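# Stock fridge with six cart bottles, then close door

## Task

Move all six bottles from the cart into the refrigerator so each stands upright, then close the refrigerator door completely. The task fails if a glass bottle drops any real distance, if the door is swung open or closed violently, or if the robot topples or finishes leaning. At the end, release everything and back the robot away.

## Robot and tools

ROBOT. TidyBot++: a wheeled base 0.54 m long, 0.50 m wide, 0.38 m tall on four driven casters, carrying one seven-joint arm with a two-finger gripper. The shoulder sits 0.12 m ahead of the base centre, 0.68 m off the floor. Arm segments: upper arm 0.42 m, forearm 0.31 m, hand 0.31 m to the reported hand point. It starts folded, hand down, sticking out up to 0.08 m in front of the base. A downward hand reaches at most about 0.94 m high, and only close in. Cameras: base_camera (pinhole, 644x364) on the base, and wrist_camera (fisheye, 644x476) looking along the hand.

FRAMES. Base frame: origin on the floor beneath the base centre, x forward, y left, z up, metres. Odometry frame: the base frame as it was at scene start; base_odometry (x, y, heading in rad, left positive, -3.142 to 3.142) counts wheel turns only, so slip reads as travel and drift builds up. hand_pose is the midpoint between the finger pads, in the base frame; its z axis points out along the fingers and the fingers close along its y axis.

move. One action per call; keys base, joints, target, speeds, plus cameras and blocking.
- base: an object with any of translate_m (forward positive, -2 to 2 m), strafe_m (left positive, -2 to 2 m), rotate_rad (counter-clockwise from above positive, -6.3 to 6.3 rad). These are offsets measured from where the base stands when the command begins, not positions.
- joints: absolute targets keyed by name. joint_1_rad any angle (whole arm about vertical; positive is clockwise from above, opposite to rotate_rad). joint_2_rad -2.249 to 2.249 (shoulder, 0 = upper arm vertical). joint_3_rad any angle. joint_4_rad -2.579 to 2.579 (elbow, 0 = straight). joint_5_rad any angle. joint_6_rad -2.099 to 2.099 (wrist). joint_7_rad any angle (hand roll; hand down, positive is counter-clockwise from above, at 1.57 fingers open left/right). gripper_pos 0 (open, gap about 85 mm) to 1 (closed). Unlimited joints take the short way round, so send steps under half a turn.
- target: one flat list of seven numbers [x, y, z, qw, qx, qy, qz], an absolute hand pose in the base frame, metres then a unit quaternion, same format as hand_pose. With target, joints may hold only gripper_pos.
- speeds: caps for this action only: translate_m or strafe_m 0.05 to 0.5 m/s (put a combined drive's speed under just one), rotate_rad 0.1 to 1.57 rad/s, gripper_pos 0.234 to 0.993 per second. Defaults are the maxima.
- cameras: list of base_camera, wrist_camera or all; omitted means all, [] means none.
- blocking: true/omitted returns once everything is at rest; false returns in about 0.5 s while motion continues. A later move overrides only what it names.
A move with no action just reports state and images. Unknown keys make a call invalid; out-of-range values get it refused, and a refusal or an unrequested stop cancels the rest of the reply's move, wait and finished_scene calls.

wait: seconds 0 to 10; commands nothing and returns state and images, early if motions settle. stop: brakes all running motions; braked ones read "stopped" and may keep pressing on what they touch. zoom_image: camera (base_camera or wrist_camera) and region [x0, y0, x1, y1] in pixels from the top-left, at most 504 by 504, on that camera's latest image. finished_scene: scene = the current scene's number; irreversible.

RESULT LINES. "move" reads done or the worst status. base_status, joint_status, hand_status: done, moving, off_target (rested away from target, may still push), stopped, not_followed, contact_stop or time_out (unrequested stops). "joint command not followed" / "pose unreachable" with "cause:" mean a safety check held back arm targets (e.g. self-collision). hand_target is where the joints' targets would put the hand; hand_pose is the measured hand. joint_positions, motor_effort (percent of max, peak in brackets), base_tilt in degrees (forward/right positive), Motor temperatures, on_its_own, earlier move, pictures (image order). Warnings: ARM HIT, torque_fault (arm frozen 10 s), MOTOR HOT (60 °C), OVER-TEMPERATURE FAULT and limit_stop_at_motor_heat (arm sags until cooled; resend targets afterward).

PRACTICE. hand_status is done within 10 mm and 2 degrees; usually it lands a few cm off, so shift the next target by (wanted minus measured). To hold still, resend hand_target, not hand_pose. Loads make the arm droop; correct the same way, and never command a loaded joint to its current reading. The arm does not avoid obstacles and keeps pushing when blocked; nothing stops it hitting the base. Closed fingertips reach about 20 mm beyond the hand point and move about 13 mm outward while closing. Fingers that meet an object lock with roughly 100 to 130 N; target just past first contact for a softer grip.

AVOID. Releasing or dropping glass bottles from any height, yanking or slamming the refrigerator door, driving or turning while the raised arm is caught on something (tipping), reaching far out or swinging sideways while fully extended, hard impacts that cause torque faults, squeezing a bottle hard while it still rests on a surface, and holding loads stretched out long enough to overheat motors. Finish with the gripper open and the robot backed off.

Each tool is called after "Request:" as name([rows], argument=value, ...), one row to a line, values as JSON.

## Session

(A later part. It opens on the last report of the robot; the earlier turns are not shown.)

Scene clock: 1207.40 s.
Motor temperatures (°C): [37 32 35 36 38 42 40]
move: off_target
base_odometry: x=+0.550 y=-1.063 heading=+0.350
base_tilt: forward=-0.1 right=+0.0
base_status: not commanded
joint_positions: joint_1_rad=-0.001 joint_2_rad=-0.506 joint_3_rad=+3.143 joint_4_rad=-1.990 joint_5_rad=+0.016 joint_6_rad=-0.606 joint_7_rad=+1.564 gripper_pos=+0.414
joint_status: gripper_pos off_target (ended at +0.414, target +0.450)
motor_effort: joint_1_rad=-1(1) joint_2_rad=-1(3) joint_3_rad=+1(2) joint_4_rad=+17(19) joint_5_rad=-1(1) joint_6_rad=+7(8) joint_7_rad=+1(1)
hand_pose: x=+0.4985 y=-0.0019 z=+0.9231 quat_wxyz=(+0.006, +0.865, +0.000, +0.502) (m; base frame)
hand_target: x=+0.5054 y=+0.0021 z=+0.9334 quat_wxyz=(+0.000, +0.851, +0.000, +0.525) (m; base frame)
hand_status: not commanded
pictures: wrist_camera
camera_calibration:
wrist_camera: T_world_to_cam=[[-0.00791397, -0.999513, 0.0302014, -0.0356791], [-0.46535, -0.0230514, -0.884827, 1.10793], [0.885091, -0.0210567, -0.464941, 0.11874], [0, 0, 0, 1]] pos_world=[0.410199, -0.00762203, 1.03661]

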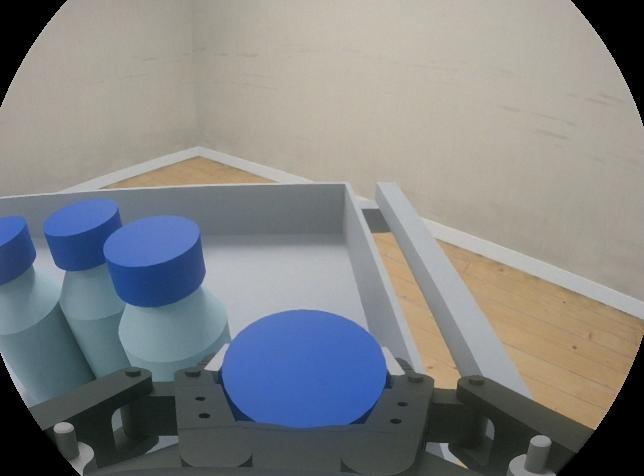

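Request:
move(joints={"joint_1_rad": 0, "joint_2_rad": -0.44, "joint_3_rad": 3.14, "joint_4_rad": -1.72, "joint_5_rad": 0, "joint_6_rad": -0.86, "joint_7_rad": 1.57}, cameras=[])

Request:
move(joints={"joint_1_rad": 0, "joint_2_rad": -0.38, "joint_3_rad": 3.14, "joint_4_rad": -1.42, "joint_5_rad": 0, "joint_6_rad": -1.06, "joint_7_rad": 1.57}, cameras=["wrist_camera"])

Scene clock: 1212.73 s.
Motor temperatures (°C): [37 32 34 36 38 42 40]
move: off_target
base_odometry: x=+0.550 y=-1.063 heading=+0.350
base_tilt: forward=-0.2 right=+0.1
base_status: not commanded
joint_positions: joint_1_rad=-0.001 joint_2_rad=-0.446 joint_3_rad=+3.143 joint_4_rad=-1.783 joint_5_rad=+0.016 joint_6_rad=-0.791 joint_7_rad=+1.564 gripper_pos=+0.414
joint_status: joint_4_rad off_target (ended at -1.783, target -1.720); the others done
motor_effort: joint_1_rad=-1(1) joint_2_rad=-7(8) joint_3_rad=+1(2) joint_4_rad=+22(23) joint_5_rad=+0(2) joint_6_rad=+11(12) joint_7_rad=+1(2)
hand_pose: x=+0.5076 y=-0.0026 z=+0.9698 quat_wxyz=(+0.006, +0.874, -0.001, +0.486) (m; base frame)
hand_target: x=+0.5031 y=+0.0021 z=+0.9848 quat_wxyz=(+0.000, +0.877, +0.000, +0.480) (m; base frame)
hand_status: not commanded
pictures: none
No camera images: "cameras" was empty.

Scene clock: 1214.17 s.
Motor temperatures (°C): [37 32 34 36 38 42 40]
move: off_target
base_odometry: x=+0.550 y=-1.063 heading=+0.350
base_tilt: forward=-0.1 right=+0.1
base_status: not commanded
joint_positions: joint_1_rad=-0.001 joint_2_rad=-0.387 joint_3_rad=+3.143 joint_4_rad=-1.482 joint_5_rad=+0.016 joint_6_rad=-0.990 joint_7_rad=+1.564 gripper_pos=+0.414
joint_status: joint_4_rad off_target (ended at -1.482, target -1.420); the others done
motor_effort: joint_1_rad=-1(1) joint_2_rad=-8(8) joint_3_rad=+1(2) joint_4_rad=+21(24) joint_5_rad=+1(1) joint_6_rad=+11(12) joint_7_rad=+1(2)
hand_pose: x=+0.5106 y=-0.0033 z=+1.0622 quat_wxyz=(+0.006, +0.864, -0.003, +0.504) (m; base frame)
hand_target: x=+0.5027 y=+0.0021 z=+1.0745 quat_wxyz=(+0.000, +0.867, +0.000, +0.498) (m; base frame)
hand_status: not commanded
pictures: wrist_camera
camera_calibration:
wrist_camera: T_world_to_cam=[[-0.0141299, -0.999491, 0.0285854, -0.0363347], [-0.462124, -0.0188241, -0.886616, 1.2369], [0.886703, -0.0257378, -0.461623, 0.168376], [0, 0, 0, 1]] pos_world=[0.421786, -0.00869918, 1.17542]

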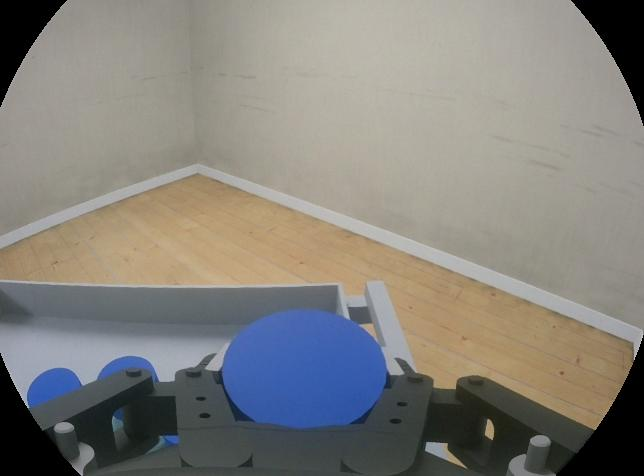

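Request:
move(base={"translate_m": -0.211, "strafe_m": 0.676, "rotate_rad": 0.825}, speeds={"rotate_rad": 0.6}, cameras=[])

Scene clock: 1228.07 s.
Motor temperatures (°C): [37 32 34 36 38 42 40]
move: done
base_odometry: x=+0.120 y=-0.501 heading=+1.176
base_tilt: forward=-0.2 right=+0.1
base_status: done
joint_positions: joint_1_rad=-0.001 joint_2_rad=-0.379 joint_3_rad=+3.143 joint_4_rad=-1.482 joint_5_rad=+0.016 joint_6_rad=-0.993 joint_7_rad=+1.564 gripper_pos=+0.414
joint_status: not commanded
motor_effort: joint_1_rad=-1(3) joint_2_rad=-8(10) joint_3_rad=+1(4) joint_4_rad=+21(21) joint_5_rad=+1(3) joint_6_rad=+11(12) joint_7_rad=+1(1)
hand_pose: x=+0.5133 y=-0.0033 z=+1.0583 quat_wxyz=(+0.006, +0.866, -0.003, +0.499) (m; base frame)
hand_target: x=+0.5027 y=+0.0021 z=+1.0745 quat_wxyz=(+0.000, +0.867, +0.000, +0.498) (m; base frame)
hand_status: not commanded
pictures: none
No camera images: "cameras" was empty.

Request:
move(base={"translate_m": 1.652, "strafe_m": -0.1095}, joints={"joint_1_rad": 0.21, "joint_2_rad": -0.115, "joint_3_rad": 3.14, "joint_4_rad": -1.105, "joint_5_rad": 0, "joint_6_rad": -1.11, "joint_7_rad": 1.57}, cameras=["base_camera", "wrist_camera"])

Scene clock: 1273.93 s.
Motor temperatures (°C): [37 32 34 37 38 42 40]
move: off_target
base_odometry: x=+0.857 y=+0.982 heading=+1.176
base_tilt: forward=-0.2 right=+0.1
base_status: done
joint_positions: joint_1_rad=+0.195 joint_2_rad=-0.107 joint_3_rad=+3.143 joint_4_rad=-1.169 joint_5_rad=+0.016 joint_6_rad=-1.044 joint_7_rad=+1.564 gripper_pos=+0.414
joint_status: joint_4_rad off_target (ended at -1.169, target -1.105); the others done
motor_effort: joint_1_rad=-1(2) joint_2_rad=-18(21) joint_3_rad=+1(3) joint_4_rad=+21(22) joint_5_rad=+1(1) joint_6_rad=+10(13) joint_7_rad=+1(2)
hand_pose: x=+0.6062 y=-0.1003 z=+1.0947 quat_wxyz=(+0.055, +0.864, -0.088, +0.492) (m; base frame)
hand_target: x=+0.5921 y=-0.0986 z=+1.1151 quat_wxyz=(+0.052, +0.863, -0.091, +0.495) (m; base frame)
hand_status: not commanded
pictures: base_camera, wrist_camera
camera_calibration:
wrist_camera: T_world_to_cam=[[-0.20895, -0.977499, 0.0288892, -0.0128477], [-0.474451, 0.0754984, -0.877039, 1.31448], [0.855124, -0.196964, -0.479551, 0.117634], [0, 0, 0, 1]] pos_world=[0.520379, -0.0886299, 1.20963]

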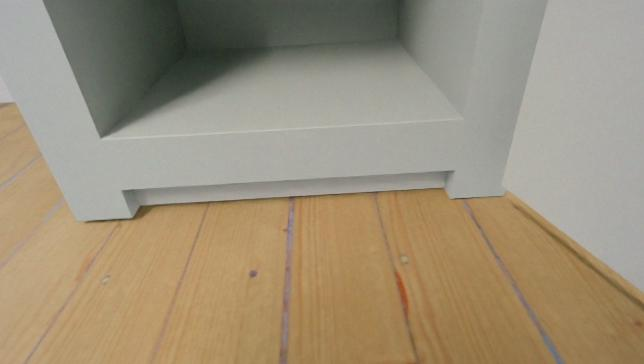

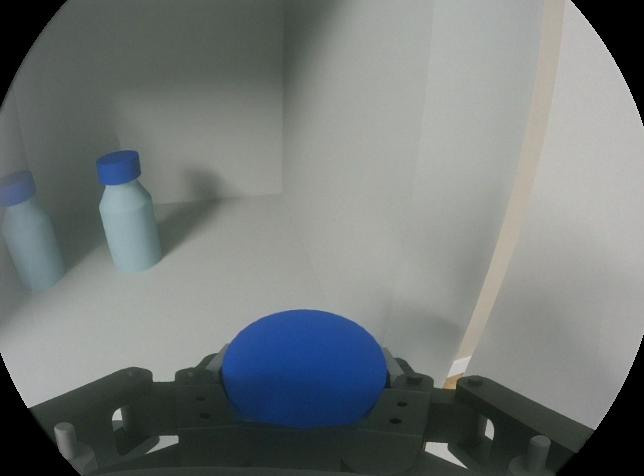

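Request:
move(base={"strafe_m": 0.015, "rotate_rad": 0.0255}, joints={"joint_1_rad": 0.158}, cameras=["base_camera", "wrist_camera"])

Scene clock: 1312.83 s.
Motor temperatures (°C): [37 32 34 37 38 42 40]
move: done
base_odometry: x=+0.843 y=+0.988 heading=+1.201
base_tilt: forward=-0.1 right=+0.1
base_status: done
joint_positions: joint_1_rad=+0.155 joint_2_rad=-0.107 joint_3_rad=+3.139 joint_4_rad=-1.168 joint_5_rad=+0.015 joint_6_rad=-1.044 joint_7_rad=+1.564 gripper_pos=+0.414
joint_status: all done
motor_effort: joint_1_rad=+0(4) joint_2_rad=-17(19) joint_3_rad=+1(3) joint_4_rad=+21(21) joint_5_rad=+0(2) joint_6_rad=+11(13) joint_7_rad=+1(1)
hand_pose: x=+0.6101 y=-0.0784 z=+1.0948 quat_wxyz=(+0.044, +0.866, -0.069, +0.493) (m; base frame)
hand_target: x=+0.5965 y=-0.0739 z=+1.1151 quat_wxyz=(+0.039, +0.865, -0.068, +0.496) (m; base frame)
hand_status: not commanded
pictures: base_camera, wrist_camera
camera_calibration:
wrist_camera: T_world_to_cam=[[-0.165553, -0.985793, 0.0283732, -0.0172603], [-0.477139, 0.054885, -0.877112, 1.31492], [0.863094, -0.158747, -0.479446, 0.11671], [0, 0, 0, 1]] pos_world=[0.523812, -0.0706573, 1.20978]

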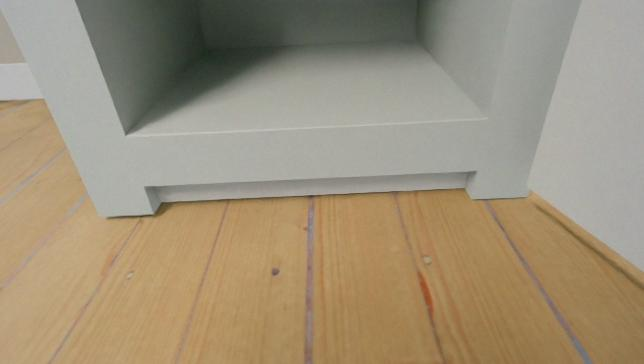

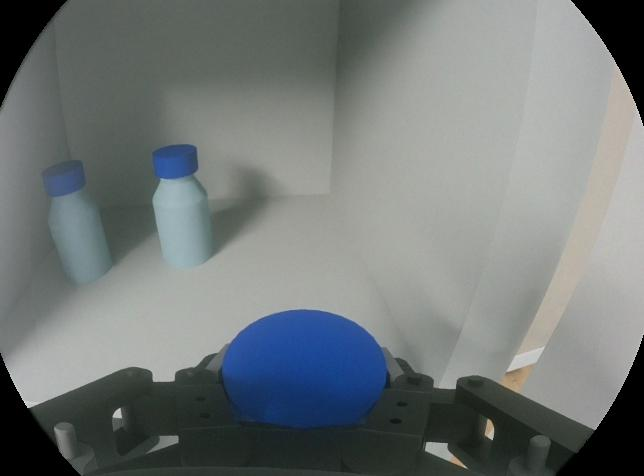

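Request:
move(base={"translate_m": 0.31}, speeds={"translate_m": 0.15}, cameras=["wrist_camera"])

Request:
move(joints={"joint_2_rad": -0.178, "joint_3_rad": 3.14, "joint_4_rad": -1.275, "joint_5_rad": 0, "joint_6_rad": -0.87, "joint_7_rad": 1.57}, cameras=["wrist_camera"])

Scene clock: 1331.40 s.
Motor temperatures (°C): [37 32 34 37 38 42 40]
move: done
base_odometry: x=+0.955 y=+1.278 heading=+1.202
base_tilt: forward=-0.1 right=+0.0
base_status: done
joint_positions: joint_1_rad=+0.155 joint_2_rad=-0.103 joint_3_rad=+3.139 joint_4_rad=-1.167 joint_5_rad=+0.015 joint_6_rad=-1.046 joint_7_rad=+1.564 gripper_pos=+0.414
joint_status: not commanded
motor_effort: joint_1_rad=-1(1) joint_2_rad=-18(21) joint_3_rad=+1(2) joint_4_rad=+21(22) joint_5_rad=+0(1) joint_6_rad=+11(12) joint_7_rad=+1(1)
hand_pose: x=+0.6115 y=-0.0786 z=+1.0930 quat_wxyz=(+0.044, +0.867, -0.069, +0.491) (m; base frame)
hand_target: x=+0.5965 y=-0.0739 z=+1.1151 quat_wxyz=(+0.039, +0.865, -0.068, +0.496) (m; base frame)
hand_status: not commanded
pictures: wrist_camera
camera_calibration:
wrist_camera: T_world_to_cam=[[-0.165445, -0.98581, 0.0284135, -0.0173078], [-0.481182, 0.0555396, -0.87486, 1.314], [0.860867, -0.158414, -0.483542, 0.120473], [0, 0, 0, 1]] pos_world=[0.525699, -0.0709568, 1.20831]

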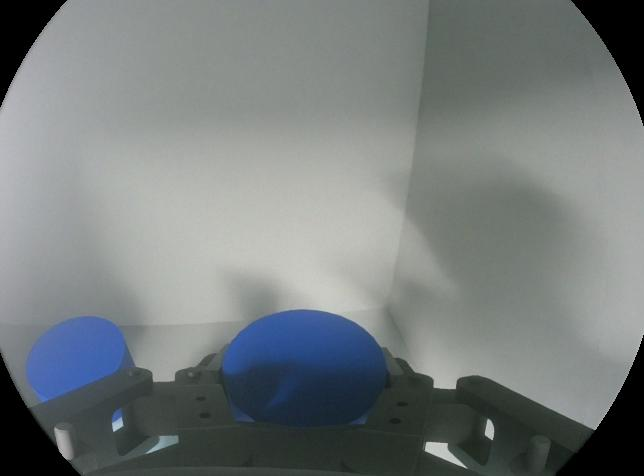

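Scene clock: 1332.50 s.
Motor temperatures (°C): [37 32 34 37 38 42 40]
move: done
base_odometry: x=+0.955 y=+1.278 heading=+1.202
base_tilt: forward=-0.2 right=+0.1
base_status: not commanded
joint_positions: joint_1_rad=+0.155 joint_2_rad=-0.130 joint_3_rad=+3.139 joint_4_rad=-1.280 joint_5_rad=+0.015 joint_6_rad=-0.965 joint_7_rad=+1.564 gripper_pos=+0.414
joint_status: all done
motor_effort: joint_1_rad=+0(1) joint_2_rad=-17(19) joint_3_rad=+1(2) joint_4_rad=+21(22) joint_5_rad=+0(1) joint_6_rad=+11(12) joint_7_rad=+1(2)
hand_pose: x=+0.6114 y=-0.0784 z=+1.0662 quat_wxyz=(+0.044, +0.868, -0.069, +0.489) (m; base frame)
hand_target: x=+0.6056 y=-0.0753 z=+1.1192 quat_wxyz=(+0.043, +0.830, -0.065, +0.552) (m; base frame)
hand_status: not commanded
pictures: wrist_camera
camera_calibration:
wrist_camera: T_world_to_cam=[[-0.164214, -0.985996, 0.029093, -0.0178186], [-0.48551, 0.0551161, -0.872492, 1.29066], [0.85867, -0.157401, -0.487761, 0.113509], [0, 0, 0, 1]] pos_world=[0.526234, -0.0708387, 1.18197]

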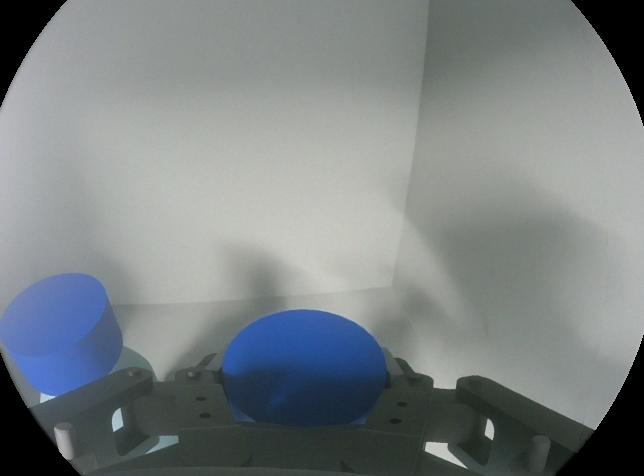

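Request:
move(joints={"joint_2_rad": -0.19, "joint_3_rad": 3.14, "joint_4_rad": -1.30, "joint_5_rad": 0, "joint_6_rad": -0.85, "joint_7_rad": 1.57}, cameras=["wrist_camera"])

Scene clock: 1338.63 s.
Motor temperatures (°C): [37 32 34 37 38 42 40]
move: done
base_odometry: x=+0.955 y=+1.278 heading=+1.202
base_tilt: forward=-0.2 right=+0.0
base_status: not commanded
joint_positions: joint_1_rad=+0.155 joint_2_rad=-0.145 joint_3_rad=+3.139 joint_4_rad=-1.304 joint_5_rad=+0.015 joint_6_rad=-0.945 joint_7_rad=+1.564 gripper_pos=+0.414
joint_status: all done
motor_effort: joint_1_rad=+0(1) joint_2_rad=-16(18) joint_3_rad=+1(2) joint_4_rad=+21(22) joint_5_rad=+0(1) joint_6_rad=+10(12) joint_7_rad=+0(2)
hand_pose: x=+0.6082 y=-0.0778 z=+1.0659 quat_wxyz=(+0.044, +0.866, -0.068, +0.494) (m; base frame)
hand_target: x=+0.6033 y=-0.0749 z=+1.1167 quat_wxyz=(+0.043, +0.828, -0.065, +0.555) (m; base frame)
hand_status: not commanded
pictures: wrist_camera
camera_calibration:
wrist_camera: T_world_to_cam=[[-0.164263, -0.985987, 0.0291141, -0.0177754], [-0.475746, 0.0533336, -0.877964, 1.28849], [0.864109, -0.158068, -0.47784, 0.102318], [0, 0, 0, 1]] pos_world=[0.521662, -0.0700731, 1.18066]

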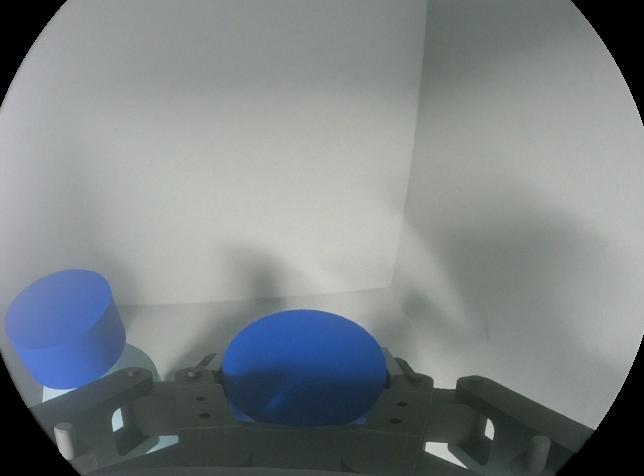

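Request:
move(joints={"joint_2_rad": -0.19, "joint_3_rad": 3.14, "joint_4_rad": -1.325, "joint_5_rad": 0, "joint_6_rad": -0.85, "joint_7_rad": 1.57}, cameras=["wrist_camera"])

Scene clock: 1344.20 s.
Motor temperatures (°C): [37 32 34 37 38 42 40]
move: done
base_odometry: x=+0.955 y=+1.278 heading=+1.202
base_tilt: forward=-0.1 right=+0.0
base_status: not commanded
joint_positions: joint_1_rad=+0.155 joint_2_rad=-0.153 joint_3_rad=+3.139 joint_4_rad=-1.318 joint_5_rad=+0.015 joint_6_rad=-0.934 joint_7_rad=+1.564 gripper_pos=+0.414
joint_status: all done
motor_effort: joint_1_rad=+0(1) joint_2_rad=-16(17) joint_3_rad=+1(2) joint_4_rad=+20(21) joint_5_rad=+0(1) joint_6_rad=+9(12) joint_7_rad=+1(2)
hand_pose: x=+0.6063 y=-0.0775 z=+1.0651 quat_wxyz=(+0.044, +0.864, -0.068, +0.496) (m; base frame)
hand_target: x=+0.6037 y=-0.0750 z=+1.1024 quat_wxyz=(+0.043, +0.835, -0.066, +0.545) (m; base frame)
hand_status: not commanded
pictures: wrist_camera
camera_calibration:
wrist_camera: T_world_to_cam=[[-0.164263, -0.985986, 0.0291352, -0.0177628], [-0.4712, 0.0524836, -0.880464, 1.28682], [0.866596, -0.158356, -0.473218, 0.0971361], [0, 0, 0, 1]] pos_world=[0.519252, -0.0696687, 1.17948]

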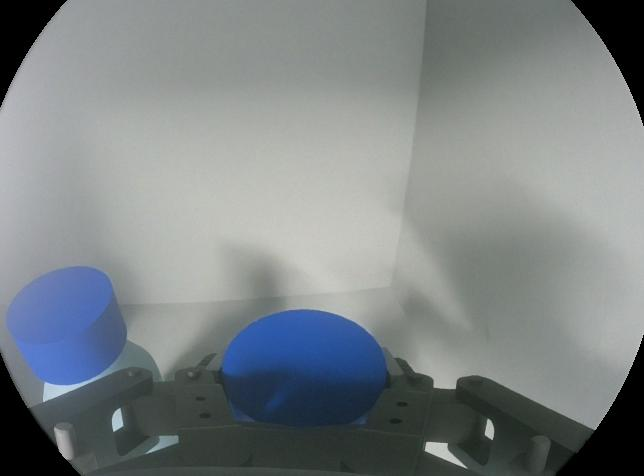

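Request:
move(joints={"gripper_pos": 0.22}, speeds={"gripper_pos": 0.234}, cameras=["wrist_camera"])

Scene clock: 1349.27 s.
Motor temperatures (°C): [37 32 34 37 38 42 40]
move: done
base_odometry: x=+0.955 y=+1.278 heading=+1.202
base_tilt: forward=-0.1 right=+0.1
base_status: not commanded
joint_positions: joint_1_rad=+0.155 joint_2_rad=-0.170 joint_3_rad=+3.139 joint_4_rad=-1.318 joint_5_rad=+0.015 joint_6_rad=-0.922 joint_7_rad=+1.564 gripper_pos=+0.219
joint_status: all done
motor_effort: joint_1_rad=-1(1) joint_2_rad=-13(16) joint_3_rad=+1(2) joint_4_rad=+18(20) joint_5_rad=+0(1) joint_6_rad=+8(10) joint_7_rad=+1(1)
hand_pose: x=+0.6017 y=-0.0768 z=+1.0763 quat_wxyz=(+0.045, +0.857, -0.068, +0.508) (m; base frame)
hand_target: x=+0.6037 y=-0.0750 z=+1.1024 quat_wxyz=(+0.043, +0.835, -0.066, +0.545) (m; base frame)
hand_status: not commanded
pictures: wrist_camera
camera_calibration:
wrist_camera: T_world_to_cam=[[-0.164899, -0.985887, 0.0288967, -0.0174489], [-0.446707, 0.0485311, -0.893363, 1.29325], [0.879353, -0.160223, -0.448405, 0.0720392], [0, 0, 0, 1]] pos_world=[0.511479, -0.0684233, 1.18815]

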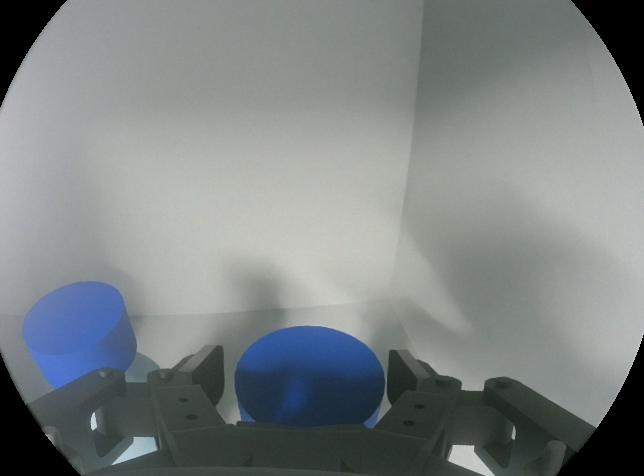

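Request:
move(base={"translate_m": -0.3, "strafe_m": 0.046}, speeds={"translate_m": 0.2}, cameras=["wrist_camera"])

Scene clock: 1357.50 s.
Motor temperatures (°C): [37 33 34 37 38 42 40]
move: done
base_odometry: x=+0.803 y=+1.014 heading=+1.201
base_tilt: forward=-0.2 right=+0.0
base_status: done
joint_positions: joint_1_rad=+0.155 joint_2_rad=-0.185 joint_3_rad=+3.139 joint_4_rad=-1.318 joint_5_rad=+0.015 joint_6_rad=-0.922 joint_7_rad=+1.564 gripper_pos=+0.219
joint_status: not commanded
motor_effort: joint_1_rad=-1(2) joint_2_rad=-12(17) joint_3_rad=+1(2) joint_4_rad=+18(18) joint_5_rad=+1(1) joint_6_rad=+7(8) joint_7_rad=+0(1)
hand_pose: x=+0.5957 y=-0.0758 z=+1.0840 quat_wxyz=(+0.046, +0.853, -0.067, +0.515) (m; base frame)
hand_target: x=+0.6037 y=-0.0750 z=+1.1024 quat_wxyz=(+0.043, +0.835, -0.066, +0.545) (m; base frame)
hand_status: not commanded
pictures: wrist_camera
camera_calibration:
wrist_camera: T_world_to_cam=[[-0.165348, -0.985817, 0.0287264, -0.0172746], [-0.432414, 0.0462874, -0.900486, 1.29645], [0.886385, -0.161315, -0.433934, 0.0609105], [0, 0, 0, 1]] pos_world=[0.503754, -0.0672129, 1.19436]

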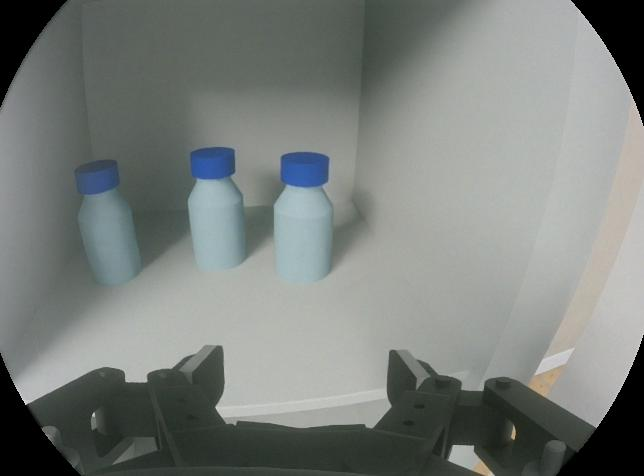

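Request:
move(base={"translate_m": -0.55}, joints={"joint_1_rad": -0.35, "joint_2_rad": -0.39, "joint_3_rad": 3.14, "joint_4_rad": -1.963, "joint_5_rad": 0, "joint_6_rad": -0.463, "joint_7_rad": 1.57, "gripper_pos": 0.2}, cameras=[])

Scene clock: 1422.73 s.
Motor temperatures (°C): [37 32 34 37 38 42 40]
move: done
base_odometry: x=+0.604 y=+0.501 heading=+1.201
base_tilt: forward=-0.2 right=+0.1
base_status: done
joint_positions: joint_1_rad=-0.334 joint_2_rad=-0.383 joint_3_rad=+3.139 joint_4_rad=-1.942 joint_5_rad=+0.015 joint_6_rad=-0.539 joint_7_rad=+1.564 gripper_pos=+0.200
joint_status: all done
motor_effort: joint_1_rad=-1(1) joint_2_rad=-7(15) joint_3_rad=+1(2) joint_4_rad=+19(20) joint_5_rad=+0(1) joint_6_rad=+7(9) joint_7_rad=+1(2)
hand_pose: x=+0.5214 y=+0.1397 z=+0.9187 quat_wxyz=(-0.078, +0.855, +0.146, +0.492) (m; base frame)
hand_target: x=+0.5246 y=+0.1503 z=+0.9306 quat_wxyz=(-0.092, +0.838, +0.149, +0.517) (m; base frame)
hand_status: not commanded
pictures: none
No camera images: "cameras" was empty.

Request:
move(base={"translate_m": -0.996, "strafe_m": 0.133, "rotate_rad": -0.791}, speeds={"rotate_rad": 0.8}, cameras=[])

Request:
move(base={"translate_m": 0.081, "strafe_m": -0.766}, cameras=["base_camera", "wrist_camera"])

Scene clock: 1432.70 s.
Motor temperatures (°C): [37 32 34 36 38 42 40]
move: done
base_odometry: x=+0.121 y=-0.380 heading=+0.410
base_tilt: forward=-0.2 right=+0.0
base_status: done
joint_positions: joint_1_rad=-0.338 joint_2_rad=-0.391 joint_3_rad=+3.139 joint_4_rad=-1.944 joint_5_rad=+0.015 joint_6_rad=-0.535 joint_7_rad=+1.564 gripper_pos=+0.200
joint_status: not commanded
motor_effort: joint_1_rad=-1(2) joint_2_rad=-7(9) joint_3_rad=+2(3) joint_4_rad=+19(19) joint_5_rad=+0(1) joint_6_rad=+8(9) joint_7_rad=+1(1)
hand_pose: x=+0.5196 y=+0.1409 z=+0.9226 quat_wxyz=(-0.080, +0.852, +0.147, +0.497) (m; base frame)
hand_target: x=+0.5246 y=+0.1503 z=+0.9306 quat_wxyz=(-0.092, +0.838, +0.149, +0.517) (m; base frame)
hand_status: not commanded
pictures: none
No camera images: "cameras" was empty.

Scene clock: 1435.40 s.
Motor temperatures (°C): [37 32 34 36 38 42 40]
move: done
base_odometry: x=+0.500 y=-1.050 heading=+0.410
base_tilt: forward=-0.2 right=+0.1
base_status: done
joint_positions: joint_1_rad=-0.339 joint_2_rad=-0.391 joint_3_rad=+3.139 joint_4_rad=-1.944 joint_5_rad=+0.015 joint_6_rad=-0.535 joint_7_rad=+1.564 gripper_pos=+0.200
joint_status: not commanded
motor_effort: joint_1_rad=+0(1) joint_2_rad=-7(7) joint_3_rad=+1(3) joint_4_rad=+19(19) joint_5_rad=+0(1) joint_6_rad=+7(8) joint_7_rad=+1(1)
hand_pose: x=+0.5195 y=+0.1410 z=+0.9226 quat_wxyz=(-0.080, +0.852, +0.148, +0.497) (m; base frame)
hand_target: x=+0.5246 y=+0.1503 z=+0.9306 quat_wxyz=(-0.092, +0.838, +0.149, +0.517) (m; base frame)
hand_status: not commanded
pictures: base_camera, wrist_camera
camera_calibration:
wrist_camera: T_world_to_cam=[[0.32783, -0.944233, 0.0308351, -0.0754854], [-0.429292, -0.177963, -0.885459, 1.12432], [0.841567, 0.277043, -0.463693, 0.0823519], [0, 0, 0, 1]] pos_world=[0.438103, 0.105996, 1.03605]

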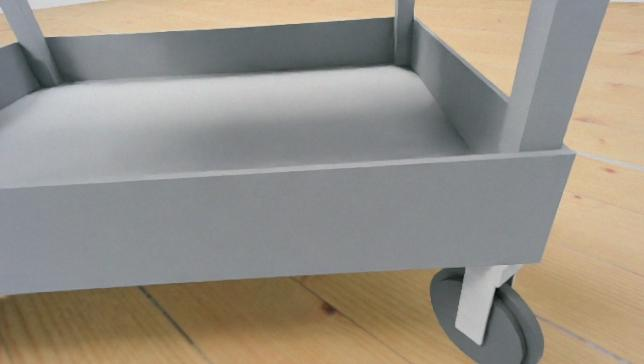

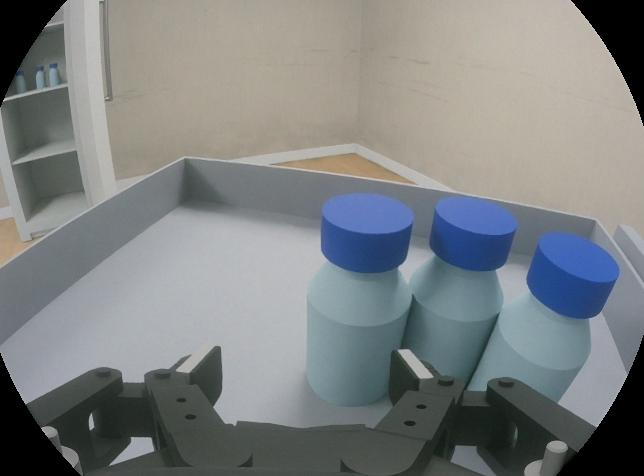

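Request:
move(base={"translate_m": 0.030, "strafe_m": -0.155}, joints={"joint_1_rad": -0.35, "joint_2_rad": -0.28, "joint_3_rad": 3.14, "joint_4_rad": -1.87, "joint_5_rad": 0, "joint_6_rad": -0.4165, "joint_7_rad": 1.57, "gripper_pos": 0.2}, speeds={"translate_m": 0.3}, cameras=["wrist_camera"])

Scene clock: 1484.17 s.
Motor temperatures (°C): [37 32 34 36 38 42 40]
move: done
base_odometry: x=+0.590 y=-1.181 heading=+0.409
base_tilt: forward=-0.1 right=+0.0
base_status: done
joint_positions: joint_1_rad=-0.339 joint_2_rad=-0.295 joint_3_rad=+3.140 joint_4_rad=-1.904 joint_5_rad=+0.015 joint_6_rad=-0.491 joint_7_rad=+1.564 gripper_pos=+0.200
joint_status: all done
motor_effort: joint_1_rad=-1(2) joint_2_rad=-9(12) joint_3_rad=+1(3) joint_4_rad=+19(20) joint_5_rad=+0(2) joint_6_rad=+8(9) joint_7_rad=+1(2)
hand_pose: x=+0.5534 y=+0.1533 z=+0.9152 quat_wxyz=(-0.079, +0.855, +0.149, +0.491) (m; base frame)
hand_target: x=+0.5693 y=+0.1667 z=+0.9487 quat_wxyz=(-0.094, +0.830, +0.147, +0.529) (m; base frame)
hand_status: not commanded
pictures: wrist_camera
camera_calibration:
wrist_camera: T_world_to_cam=[[0.329129, -0.94379, 0.0305867, -0.0753301], [-0.439589, -0.181805, -0.879607, 1.13536], [0.835725, 0.276058, -0.474717, 0.0604998], [0, 0, 0, 1]] pos_world=[0.473325, 0.118617, 1.0297]

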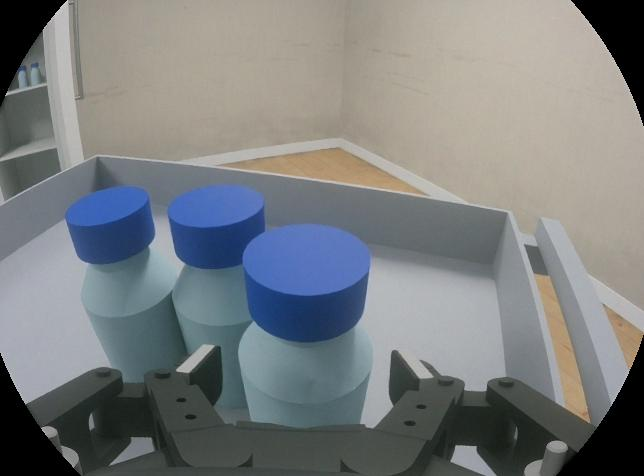

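Request:
move(base={"translate_m": 0.023, "strafe_m": 0.009}, joints={"joint_4_rad": -1.853}, speeds={"translate_m": 0.12}, cameras=["wrist_camera"])

Scene clock: 1489.63 s.
Motor temperatures (°C): [37 32 34 36 38 42 40]
move: done
base_odometry: x=+0.607 y=-1.163 heading=+0.409
base_tilt: forward=-0.1 right=+0.1
base_status: done
joint_positions: joint_1_rad=-0.339 joint_2_rad=-0.286 joint_3_rad=+3.140 joint_4_rad=-1.888 joint_5_rad=+0.015 joint_6_rad=-0.485 joint_7_rad=+1.564 gripper_pos=+0.200
joint_status: all done
motor_effort: joint_1_rad=-1(1) joint_2_rad=-10(13) joint_3_rad=+1(2) joint_4_rad=+19(20) joint_5_rad=+0(1) joint_6_rad=+7(9) joint_7_rad=+0(1)
hand_pose: x=+0.5587 y=+0.1552 z=+0.9219 quat_wxyz=(-0.080, +0.852, +0.148, +0.497) (m; base frame)
hand_target: x=+0.5715 y=+0.1675 z=+0.9589 quat_wxyz=(-0.095, +0.826, +0.146, +0.536) (m; base frame)
hand_status: not commanded
pictures: wrist_camera
camera_calibration:
wrist_camera: T_world_to_cam=[[0.328854, -0.943888, 0.0304967, -0.0752292], [-0.429005, -0.17808, -0.885575, 1.14301], [0.841314, 0.278142, -0.463495, 0.0449288], [0, 0, 0, 1]] pos_world=[0.477298, 0.120043, 1.03534]

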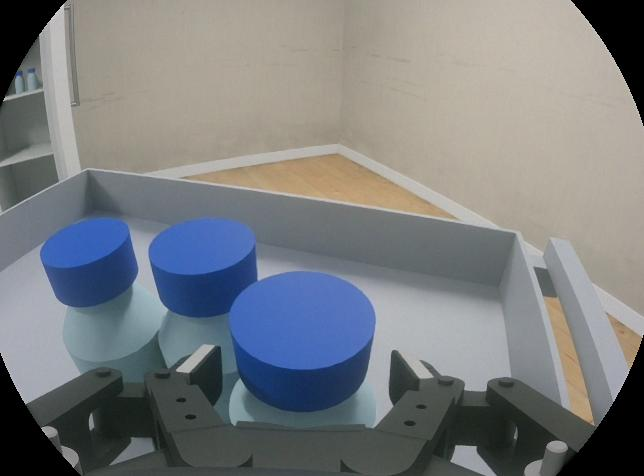

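Request:
move(base={"translate_m": 0.0137, "strafe_m": 0.0066}, speeds={"translate_m": 0.12}, cameras=["wrist_camera"])

Scene clock: 1501.70 s.
Motor temperatures (°C): [37 32 34 36 38 42 40]
move: done
base_odometry: x=+0.618 y=-1.152 heading=+0.409
base_tilt: forward=-0.1 right=+0.1
base_status: done
joint_positions: joint_1_rad=-0.339 joint_2_rad=-0.280 joint_3_rad=+3.140 joint_4_rad=-1.887 joint_5_rad=+0.015 joint_6_rad=-0.485 joint_7_rad=+1.564 gripper_pos=+0.200
joint_status: not commanded
motor_effort: joint_1_rad=+0(1) joint_2_rad=-10(14) joint_3_rad=+1(2) joint_4_rad=+19(19) joint_5_rad=+0(2) joint_6_rad=+7(8) joint_7_rad=+0(1)
hand_pose: x=+0.5603 y=+0.1558 z=+0.9196 quat_wxyz=(-0.080, +0.853, +0.148, +0.495) (m; base frame)
hand_target: x=+0.5715 y=+0.1675 z=+0.9589 quat_wxyz=(-0.095, +0.826, +0.146, +0.536) (m; base frame)
hand_status: not commanded
pictures: wrist_camera
camera_calibration:
wrist_camera: T_world_to_cam=[[0.329003, -0.943836, 0.0305118, -0.0752533], [-0.432925, -0.179467, -0.883384, 1.14215], [0.839245, 0.277426, -0.467656, 0.0474767], [0, 0, 0, 1]] pos_world=[0.479378, 0.120779, 1.03345]

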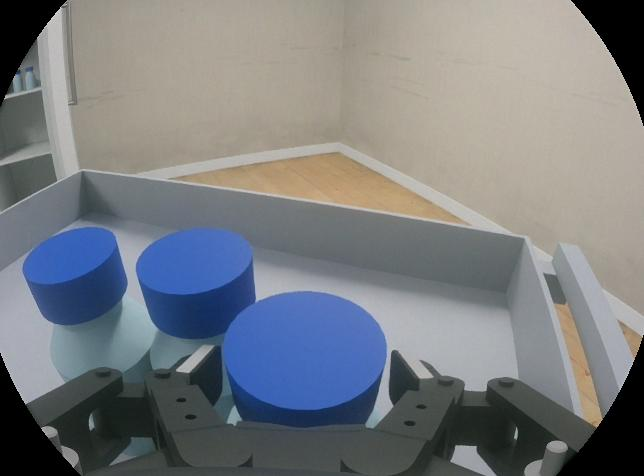

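Request:
move(base={"translate_m": 0.0068, "strafe_m": 0.0024}, speeds={"translate_m": 0.12}, cameras=["wrist_camera"])

Request:
move(joints={"gripper_pos": 0.45}, speeds={"gripper_pos": 0.234}, cameras=["wrist_camera"])

Scene clock: 1507.80 s.
Motor temperatures (°C): [37 32 34 36 38 42 40]
move: done
base_odometry: x=+0.623 y=-1.147 heading=+0.409
base_tilt: forward=-0.2 right=+0.0
base_status: done
joint_positions: joint_1_rad=-0.339 joint_2_rad=-0.280 joint_3_rad=+3.140 joint_4_rad=-1.887 joint_5_rad=+0.015 joint_6_rad=-0.485 joint_7_rad=+1.564 gripper_pos=+0.200
joint_status: not commanded
motor_effort: joint_1_rad=-1(1) joint_2_rad=-10(14) joint_3_rad=+2(2) joint_4_rad=+19(19) joint_5_rad=+0(1) joint_6_rad=+8(9) joint_7_rad=+0(1)
hand_pose: x=+0.5602 y=+0.1558 z=+0.9198 quat_wxyz=(-0.080, +0.853, +0.148, +0.495) (m; base frame)
hand_target: x=+0.5715 y=+0.1675 z=+0.9589 quat_wxyz=(-0.095, +0.826, +0.146, +0.536) (m; base frame)
hand_status: not commanded
pictures: wrist_camera
camera_calibration:
wrist_camera: T_world_to_cam=[[0.328993, -0.943839, 0.0305104, -0.0752509], [-0.43263, -0.179363, -0.88355, 1.14223], [0.839402, 0.277482, -0.467342, 0.0472176], [0, 0, 0, 1]] pos_world=[0.479283, 0.120746, 1.03358]

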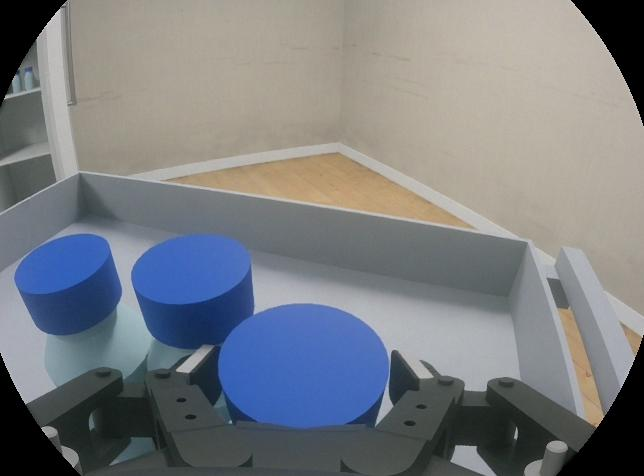

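Scene clock: 1509.20 s.
Motor temperatures (°C): [37 32 34 36 38 42 40]
move: off_target
base_odometry: x=+0.623 y=-1.147 heading=+0.409
base_tilt: forward=-0.2 right=+0.0
base_status: not commanded
joint_positions: joint_1_rad=-0.339 joint_2_rad=-0.280 joint_3_rad=+3.140 joint_4_rad=-1.887 joint_5_rad=+0.015 joint_6_rad=-0.485 joint_7_rad=+1.564 gripper_pos=+0.415
joint_status: gripper_pos off_target (ended at +0.415, target +0.450)
motor_effort: joint_1_rad=+0(1) joint_2_rad=-9(10) joint_3_rad=+1(2) joint_4_rad=+18(19) joint_5_rad=+0(1) joint_6_rad=+7(8) joint_7_rad=+1(1)
hand_pose: x=+0.5603 y=+0.1558 z=+0.9199 quat_wxyz=(-0.080, +0.853, +0.148, +0.495) (m; base frame)
hand_target: x=+0.5715 y=+0.1675 z=+0.9589 quat_wxyz=(-0.095, +0.826, +0.146, +0.536) (m; base frame)
hand_status: not commanded
pictures: wrist_camera
camera_calibration:
wrist_camera: T_world_to_cam=[[0.328987, -0.943842, 0.0305088, -0.075249], [-0.432407, -0.179284, -0.883675, 1.14234], [0.839519, 0.277525, -0.467106, 0.0469539], [0, 0, 0, 1]] pos_world=[0.479296, 0.120751, 1.03369]

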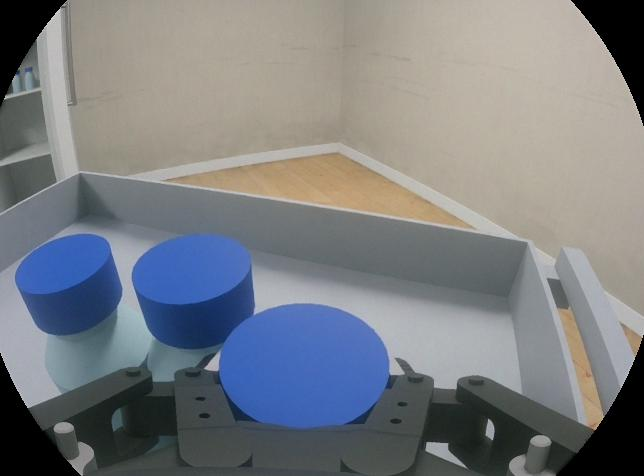

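Request:
move(joints={"joint_1_rad": -0.35, "joint_2_rad": -0.38, "joint_3_rad": 3.14, "joint_4_rad": -1.724, "joint_5_rad": 0, "joint_6_rad": -0.745, "joint_7_rad": 1.57}, cameras=[])

Request:
move(joints={"joint_1_rad": -0.35, "joint_2_rad": -0.38, "joint_3_rad": 3.14, "joint_4_rad": -1.42, "joint_5_rad": 0, "joint_6_rad": -1.06, "joint_7_rad": 1.57}, cameras=["wrist_camera"])

Scene clock: 1522.40 s.
Motor temperatures (°C): [37 32 34 36 38 42 40]
move: off_target
base_odometry: x=+0.623 y=-1.147 heading=+0.409
base_tilt: forward=-0.2 right=+0.1
base_status: not commanded
joint_positions: joint_1_rad=-0.339 joint_2_rad=-0.351 joint_3_rad=+3.140 joint_4_rad=-1.786 joint_5_rad=+0.015 joint_6_rad=-0.685 joint_7_rad=+1.564 gripper_pos=+0.415
joint_status: joint_4_rad off_target (ended at -1.786, target -1.724); the others done
motor_effort: joint_1_rad=-1(1) joint_2_rad=-10(15) joint_3_rad=+1(2) joint_4_rad=+22(23) joint_5_rad=+0(2) joint_6_rad=+11(12) joint_7_rad=+1(2)
hand_pose: x=+0.5267 y=+0.1430 z=+0.9568 quat_wxyz=(-0.077, +0.860, +0.148, +0.483) (m; base frame)
hand_target: x=+0.5134 y=+0.1463 z=+0.9890 quat_wxyz=(-0.088, +0.851, +0.151, +0.495) (m; base frame)
hand_status: not commanded
pictures: none
No camera images: "cameras" was empty.

Scene clock: 1524.03 s.
Motor temperatures (°C): [37 32 34 37 38 42 40]
move: done
base_odometry: x=+0.623 y=-1.147 heading=+0.409
base_tilt: forward=-0.2 right=+0.1
base_status: not commanded
joint_positions: joint_1_rad=-0.339 joint_2_rad=-0.352 joint_3_rad=+3.140 joint_4_rad=-1.481 joint_5_rad=+0.015 joint_6_rad=-0.989 joint_7_rad=+1.564 gripper_pos=+0.415
joint_status: all done
motor_effort: joint_1_rad=+0(1) joint_2_rad=-9(12) joint_3_rad=+1(3) joint_4_rad=+21(23) joint_5_rad=+0(2) joint_6_rad=+11(12) joint_7_rad=+1(2)
hand_pose: x=+0.5013 y=+0.1331 z=+1.0497 quat_wxyz=(-0.077, +0.859, +0.146, +0.484) (m; base frame)
hand_target: x=+0.4787 y=+0.1336 z=+1.0745 quat_wxyz=(-0.087, +0.854, +0.151, +0.490) (m; base frame)
hand_status: not commanded
pictures: wrist_camera
camera_calibration:
wrist_camera: T_world_to_cam=[[0.322558, -0.946095, 0.029318, -0.0764582], [-0.455244, -0.182216, -0.871522, 1.2265], [0.829885, 0.26777, -0.489479, 0.19296], [0, 0, 0, 1]] pos_world=[0.422886, 0.0994832, 1.16562]

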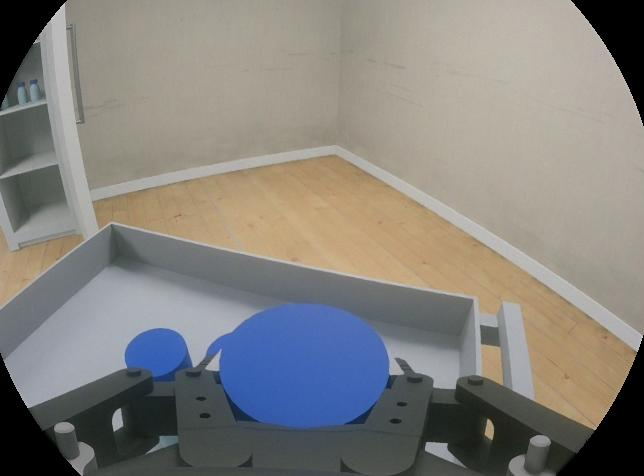

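Request:
move(base={"translate_m": -0.204, "strafe_m": 0.794, "rotate_rad": 0.796}, joints={"joint_1_rad": 0.17, "joint_2_rad": -0.115, "joint_3_rad": 3.14, "joint_4_rad": -1.105, "joint_5_rad": 0, "joint_6_rad": -1.11, "joint_7_rad": 1.57}, speeds={"rotate_rad": 0.6}, cameras=[])

Request:
move(base={"translate_m": 1.64, "strafe_m": -0.143}, cameras=["base_camera", "wrist_camera"])

Scene clock: 1545.93 s.
Motor temperatures (°C): [37 32 34 37 38 42 40]
move: off_target
base_odometry: x=+0.120 y=-0.499 heading=+1.206
base_tilt: forward=-0.1 right=+0.0
base_status: done
joint_positions: joint_1_rad=+0.158 joint_2_rad=-0.117 joint_3_rad=+3.135 joint_4_rad=-1.169 joint_5_rad=+0.014 joint_6_rad=-1.041 joint_7_rad=+1.564 gripper_pos=+0.415
joint_status: joint_4_rad off_target (ended at -1.169, target -1.105); the others done
motor_effort: joint_1_rad=-1(3) joint_2_rad=-17(19) joint_3_rad=+1(5) joint_4_rad=+20(22) joint_5_rad=+0(3) joint_6_rad=+10(12) joint_7_rad=+0(2)
hand_pose: x=+0.6066 y=-0.0764 z=+1.1004 quat_wxyz=(+0.043, +0.863, -0.068, +0.499) (m; base frame)
hand_target: x=+0.5956 y=-0.0796 z=+1.1151 quat_wxyz=(+0.042, +0.864, -0.073, +0.496) (m; base frame)
hand_status: not commanded
pictures: none
No camera images: "cameras" was empty.

Scene clock: 1550.27 s.
Motor temperatures (°C): [37 32 34 37 38 42 40]
move: done
base_odometry: x=+0.839 y=+0.982 heading=+1.206
base_tilt: forward=-0.2 right=+0.1
base_status: done
joint_positions: joint_1_rad=+0.158 joint_2_rad=-0.107 joint_3_rad=+3.135 joint_4_rad=-1.165 joint_5_rad=+0.014 joint_6_rad=-1.045 joint_7_rad=+1.564 gripper_pos=+0.415
joint_status: not commanded
motor_effort: joint_1_rad=-1(1) joint_2_rad=-18(21) joint_3_rad=+1(2) joint_4_rad=+20(21) joint_5_rad=+0(1) joint_6_rad=+11(12) joint_7_rad=+0(1)
hand_pose: x=+0.6101 y=-0.0769 z=+1.0966 quat_wxyz=(+0.043, +0.865, -0.068, +0.495) (m; base frame)
hand_target: x=+0.5956 y=-0.0796 z=+1.1151 quat_wxyz=(+0.042, +0.864, -0.073, +0.496) (m; base frame)
hand_status: not commanded
pictures: base_camera, wrist_camera
camera_calibration:
wrist_camera: T_world_to_cam=[[-0.163199, -0.986216, 0.0272845, -0.0161043], [-0.474394, 0.0541943, -0.878643, 1.31637], [0.865053, -0.156337, -0.476699, 0.11377], [0, 0, 0, 1]] pos_world=[0.523433, -0.0694357, 1.21129]

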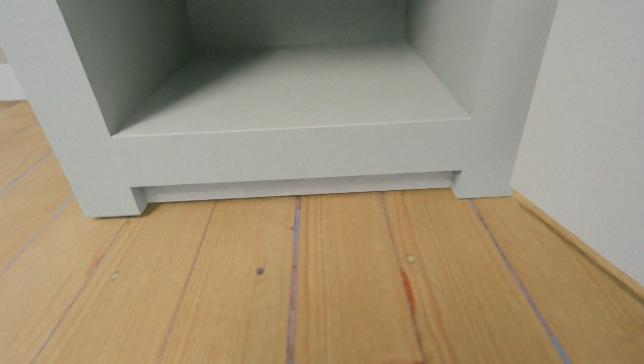

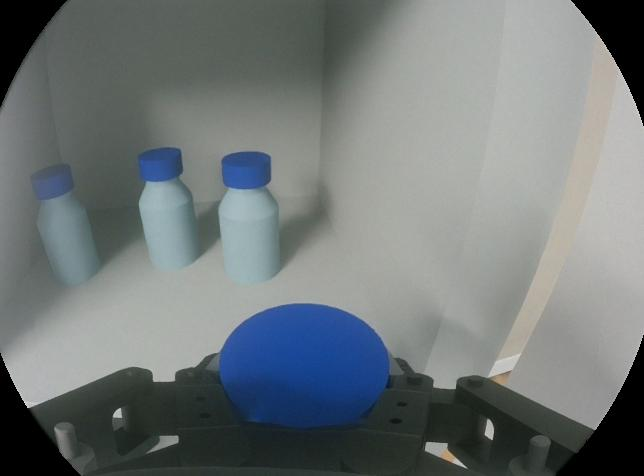

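Request:
move(base={"translate_m": 0.198, "strafe_m": 0.008}, speeds={"translate_m": 0.15}, cameras=[])

Request:
move(joints={"joint_2_rad": -0.178, "joint_3_rad": 3.14, "joint_4_rad": -1.275, "joint_5_rad": 0, "joint_6_rad": -0.87, "joint_7_rad": 1.57}, cameras=["wrist_camera"])

Scene clock: 1569.63 s.
Motor temperatures (°C): [37 32 34 37 38 42 40]
move: done
base_odometry: x=+0.903 y=+1.170 heading=+1.206
base_tilt: forward=-0.1 right=+0.0
base_status: done
joint_positions: joint_1_rad=+0.158 joint_2_rad=-0.104 joint_3_rad=+3.135 joint_4_rad=-1.165 joint_5_rad=+0.014 joint_6_rad=-1.046 joint_7_rad=+1.564 gripper_pos=+0.415
joint_status: not commanded
motor_effort: joint_1_rad=+0(1) joint_2_rad=-18(21) joint_3_rad=+1(2) joint_4_rad=+21(21) joint_5_rad=+0(1) joint_6_rad=+10(12) joint_7_rad=+1(2)
hand_pose: x=+0.6111 y=-0.0771 z=+1.0952 quat_wxyz=(+0.043, +0.866, -0.068, +0.493) (m; base frame)
hand_target: x=+0.5956 y=-0.0796 z=+1.1151 quat_wxyz=(+0.042, +0.864, -0.073, +0.496) (m; base frame)
hand_status: not commanded
pictures: none
No camera images: "cameras" was empty.

Scene clock: 1570.73 s.
Motor temperatures (°C): [37 32 34 37 38 42 40]
move: done
base_odometry: x=+0.903 y=+1.170 heading=+1.206
base_tilt: forward=-0.2 right=+0.0
base_status: not commanded
joint_positions: joint_1_rad=+0.158 joint_2_rad=-0.132 joint_3_rad=+3.135 joint_4_rad=-1.279 joint_5_rad=+0.014 joint_6_rad=-0.963 joint_7_rad=+1.564 gripper_pos=+0.415
joint_status: all done
motor_effort: joint_1_rad=+0(1) joint_2_rad=-17(18) joint_3_rad=+1(2) joint_4_rad=+21(22) joint_5_rad=+0(1) joint_6_rad=+10(13) joint_7_rad=+1(2)
hand_pose: x=+0.6113 y=-0.0769 z=+1.0682 quat_wxyz=(+0.043, +0.867, -0.068, +0.491) (m; base frame)
hand_target: x=+0.6047 y=-0.0811 z=+1.1192 quat_wxyz=(+0.046, +0.829, -0.070, +0.552) (m; base frame)
hand_status: not commanded
pictures: wrist_camera
camera_calibration:
wrist_camera: T_world_to_cam=[[-0.162058, -0.986383, 0.028047, -0.0166362], [-0.481583, 0.0542501, -0.87472, 1.29218], [0.861287, -0.155263, -0.483817, 0.109206], [0, 0, 0, 1]] pos_world=[0.525537, -0.0695547, 1.18359]

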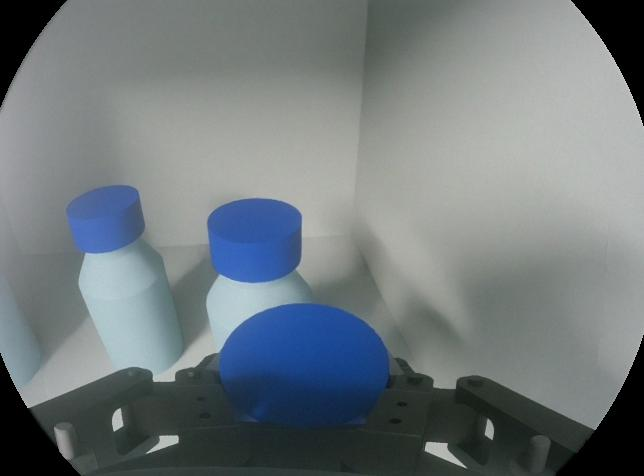

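Request:
move(joints={"joint_2_rad": -0.185, "joint_3_rad": 3.14, "joint_4_rad": -1.305, "joint_5_rad": 0, "joint_6_rad": -0.86, "joint_7_rad": 1.57}, cameras=[])

Request:
move(joints={"joint_2_rad": -0.19, "joint_3_rad": 3.14, "joint_4_rad": -1.33, "joint_5_rad": 0, "joint_6_rad": -0.85, "joint_7_rad": 1.57}, cameras=["wrist_camera"])

Scene clock: 1577.73 s.
Motor temperatures (°C): [37 32 34 37 38 42 40]
move: done
base_odometry: x=+0.903 y=+1.170 heading=+1.206
base_tilt: forward=-0.2 right=+0.1
base_status: not commanded
joint_positions: joint_1_rad=+0.158 joint_2_rad=-0.143 joint_3_rad=+3.135 joint_4_rad=-1.307 joint_5_rad=+0.014 joint_6_rad=-0.953 joint_7_rad=+1.564 gripper_pos=+0.415
joint_status: all done
motor_effort: joint_1_rad=+0(1) joint_2_rad=-16(17) joint_3_rad=+1(2) joint_4_rad=+21(22) joint_5_rad=+0(1) joint_6_rad=+11(11) joint_7_rad=+1(2)
hand_pose: x=+0.6078 y=-0.0763 z=+1.0609 quat_wxyz=(+0.043, +0.869, -0.068, +0.488) (m; base frame)
hand_target: x=+0.6034 y=-0.0809 z=+1.1085 quat_wxyz=(+0.046, +0.833, -0.071, +0.547) (m; base frame)
hand_status: not commanded
pictures: none
No camera images: "cameras" was empty.

Scene clock: 1578.33 s.
Motor temperatures (°C): [37 32 34 37 38 42 40]
move: done
base_odometry: x=+0.903 y=+1.170 heading=+1.206
base_tilt: forward=-0.2 right=+0.1
base_status: not commanded
joint_positions: joint_1_rad=+0.158 joint_2_rad=-0.153 joint_3_rad=+3.135 joint_4_rad=-1.324 joint_5_rad=+0.014 joint_6_rad=-0.937 joint_7_rad=+1.564 gripper_pos=+0.415
joint_status: all done
motor_effort: joint_1_rad=+0(1) joint_2_rad=-15(17) joint_3_rad=+1(2) joint_4_rad=+20(21) joint_5_rad=+0(1) joint_6_rad=+10(12) joint_7_rad=+0(2)
hand_pose: x=+0.6058 y=-0.0760 z=+1.0607 quat_wxyz=(+0.043, +0.867, -0.068, +0.492) (m; base frame)
hand_target: x=+0.6028 y=-0.0808 z=+1.0996 quat_wxyz=(+0.046, +0.836, -0.071, +0.543) (m; base frame)
hand_status: not commanded
pictures: wrist_camera
camera_calibration:
wrist_camera: T_world_to_cam=[[-0.161849, -0.986409, 0.0283101, -0.0168068], [-0.479339, 0.0535084, -0.875997, 1.28283], [0.862577, -0.15535, -0.481485, 0.107189], [0, 0, 0, 1]] pos_world=[0.519735, -0.0685691, 1.17584]

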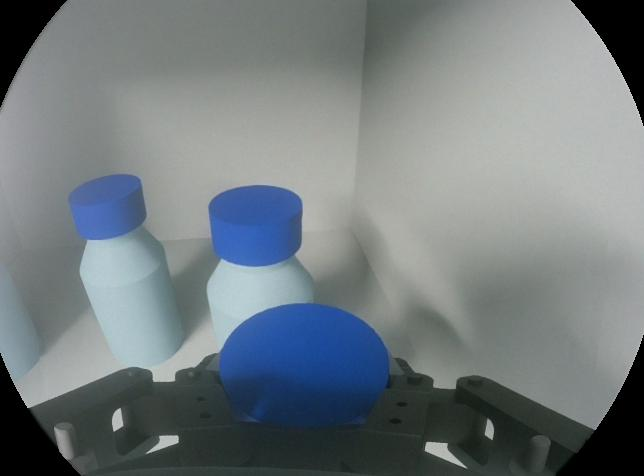

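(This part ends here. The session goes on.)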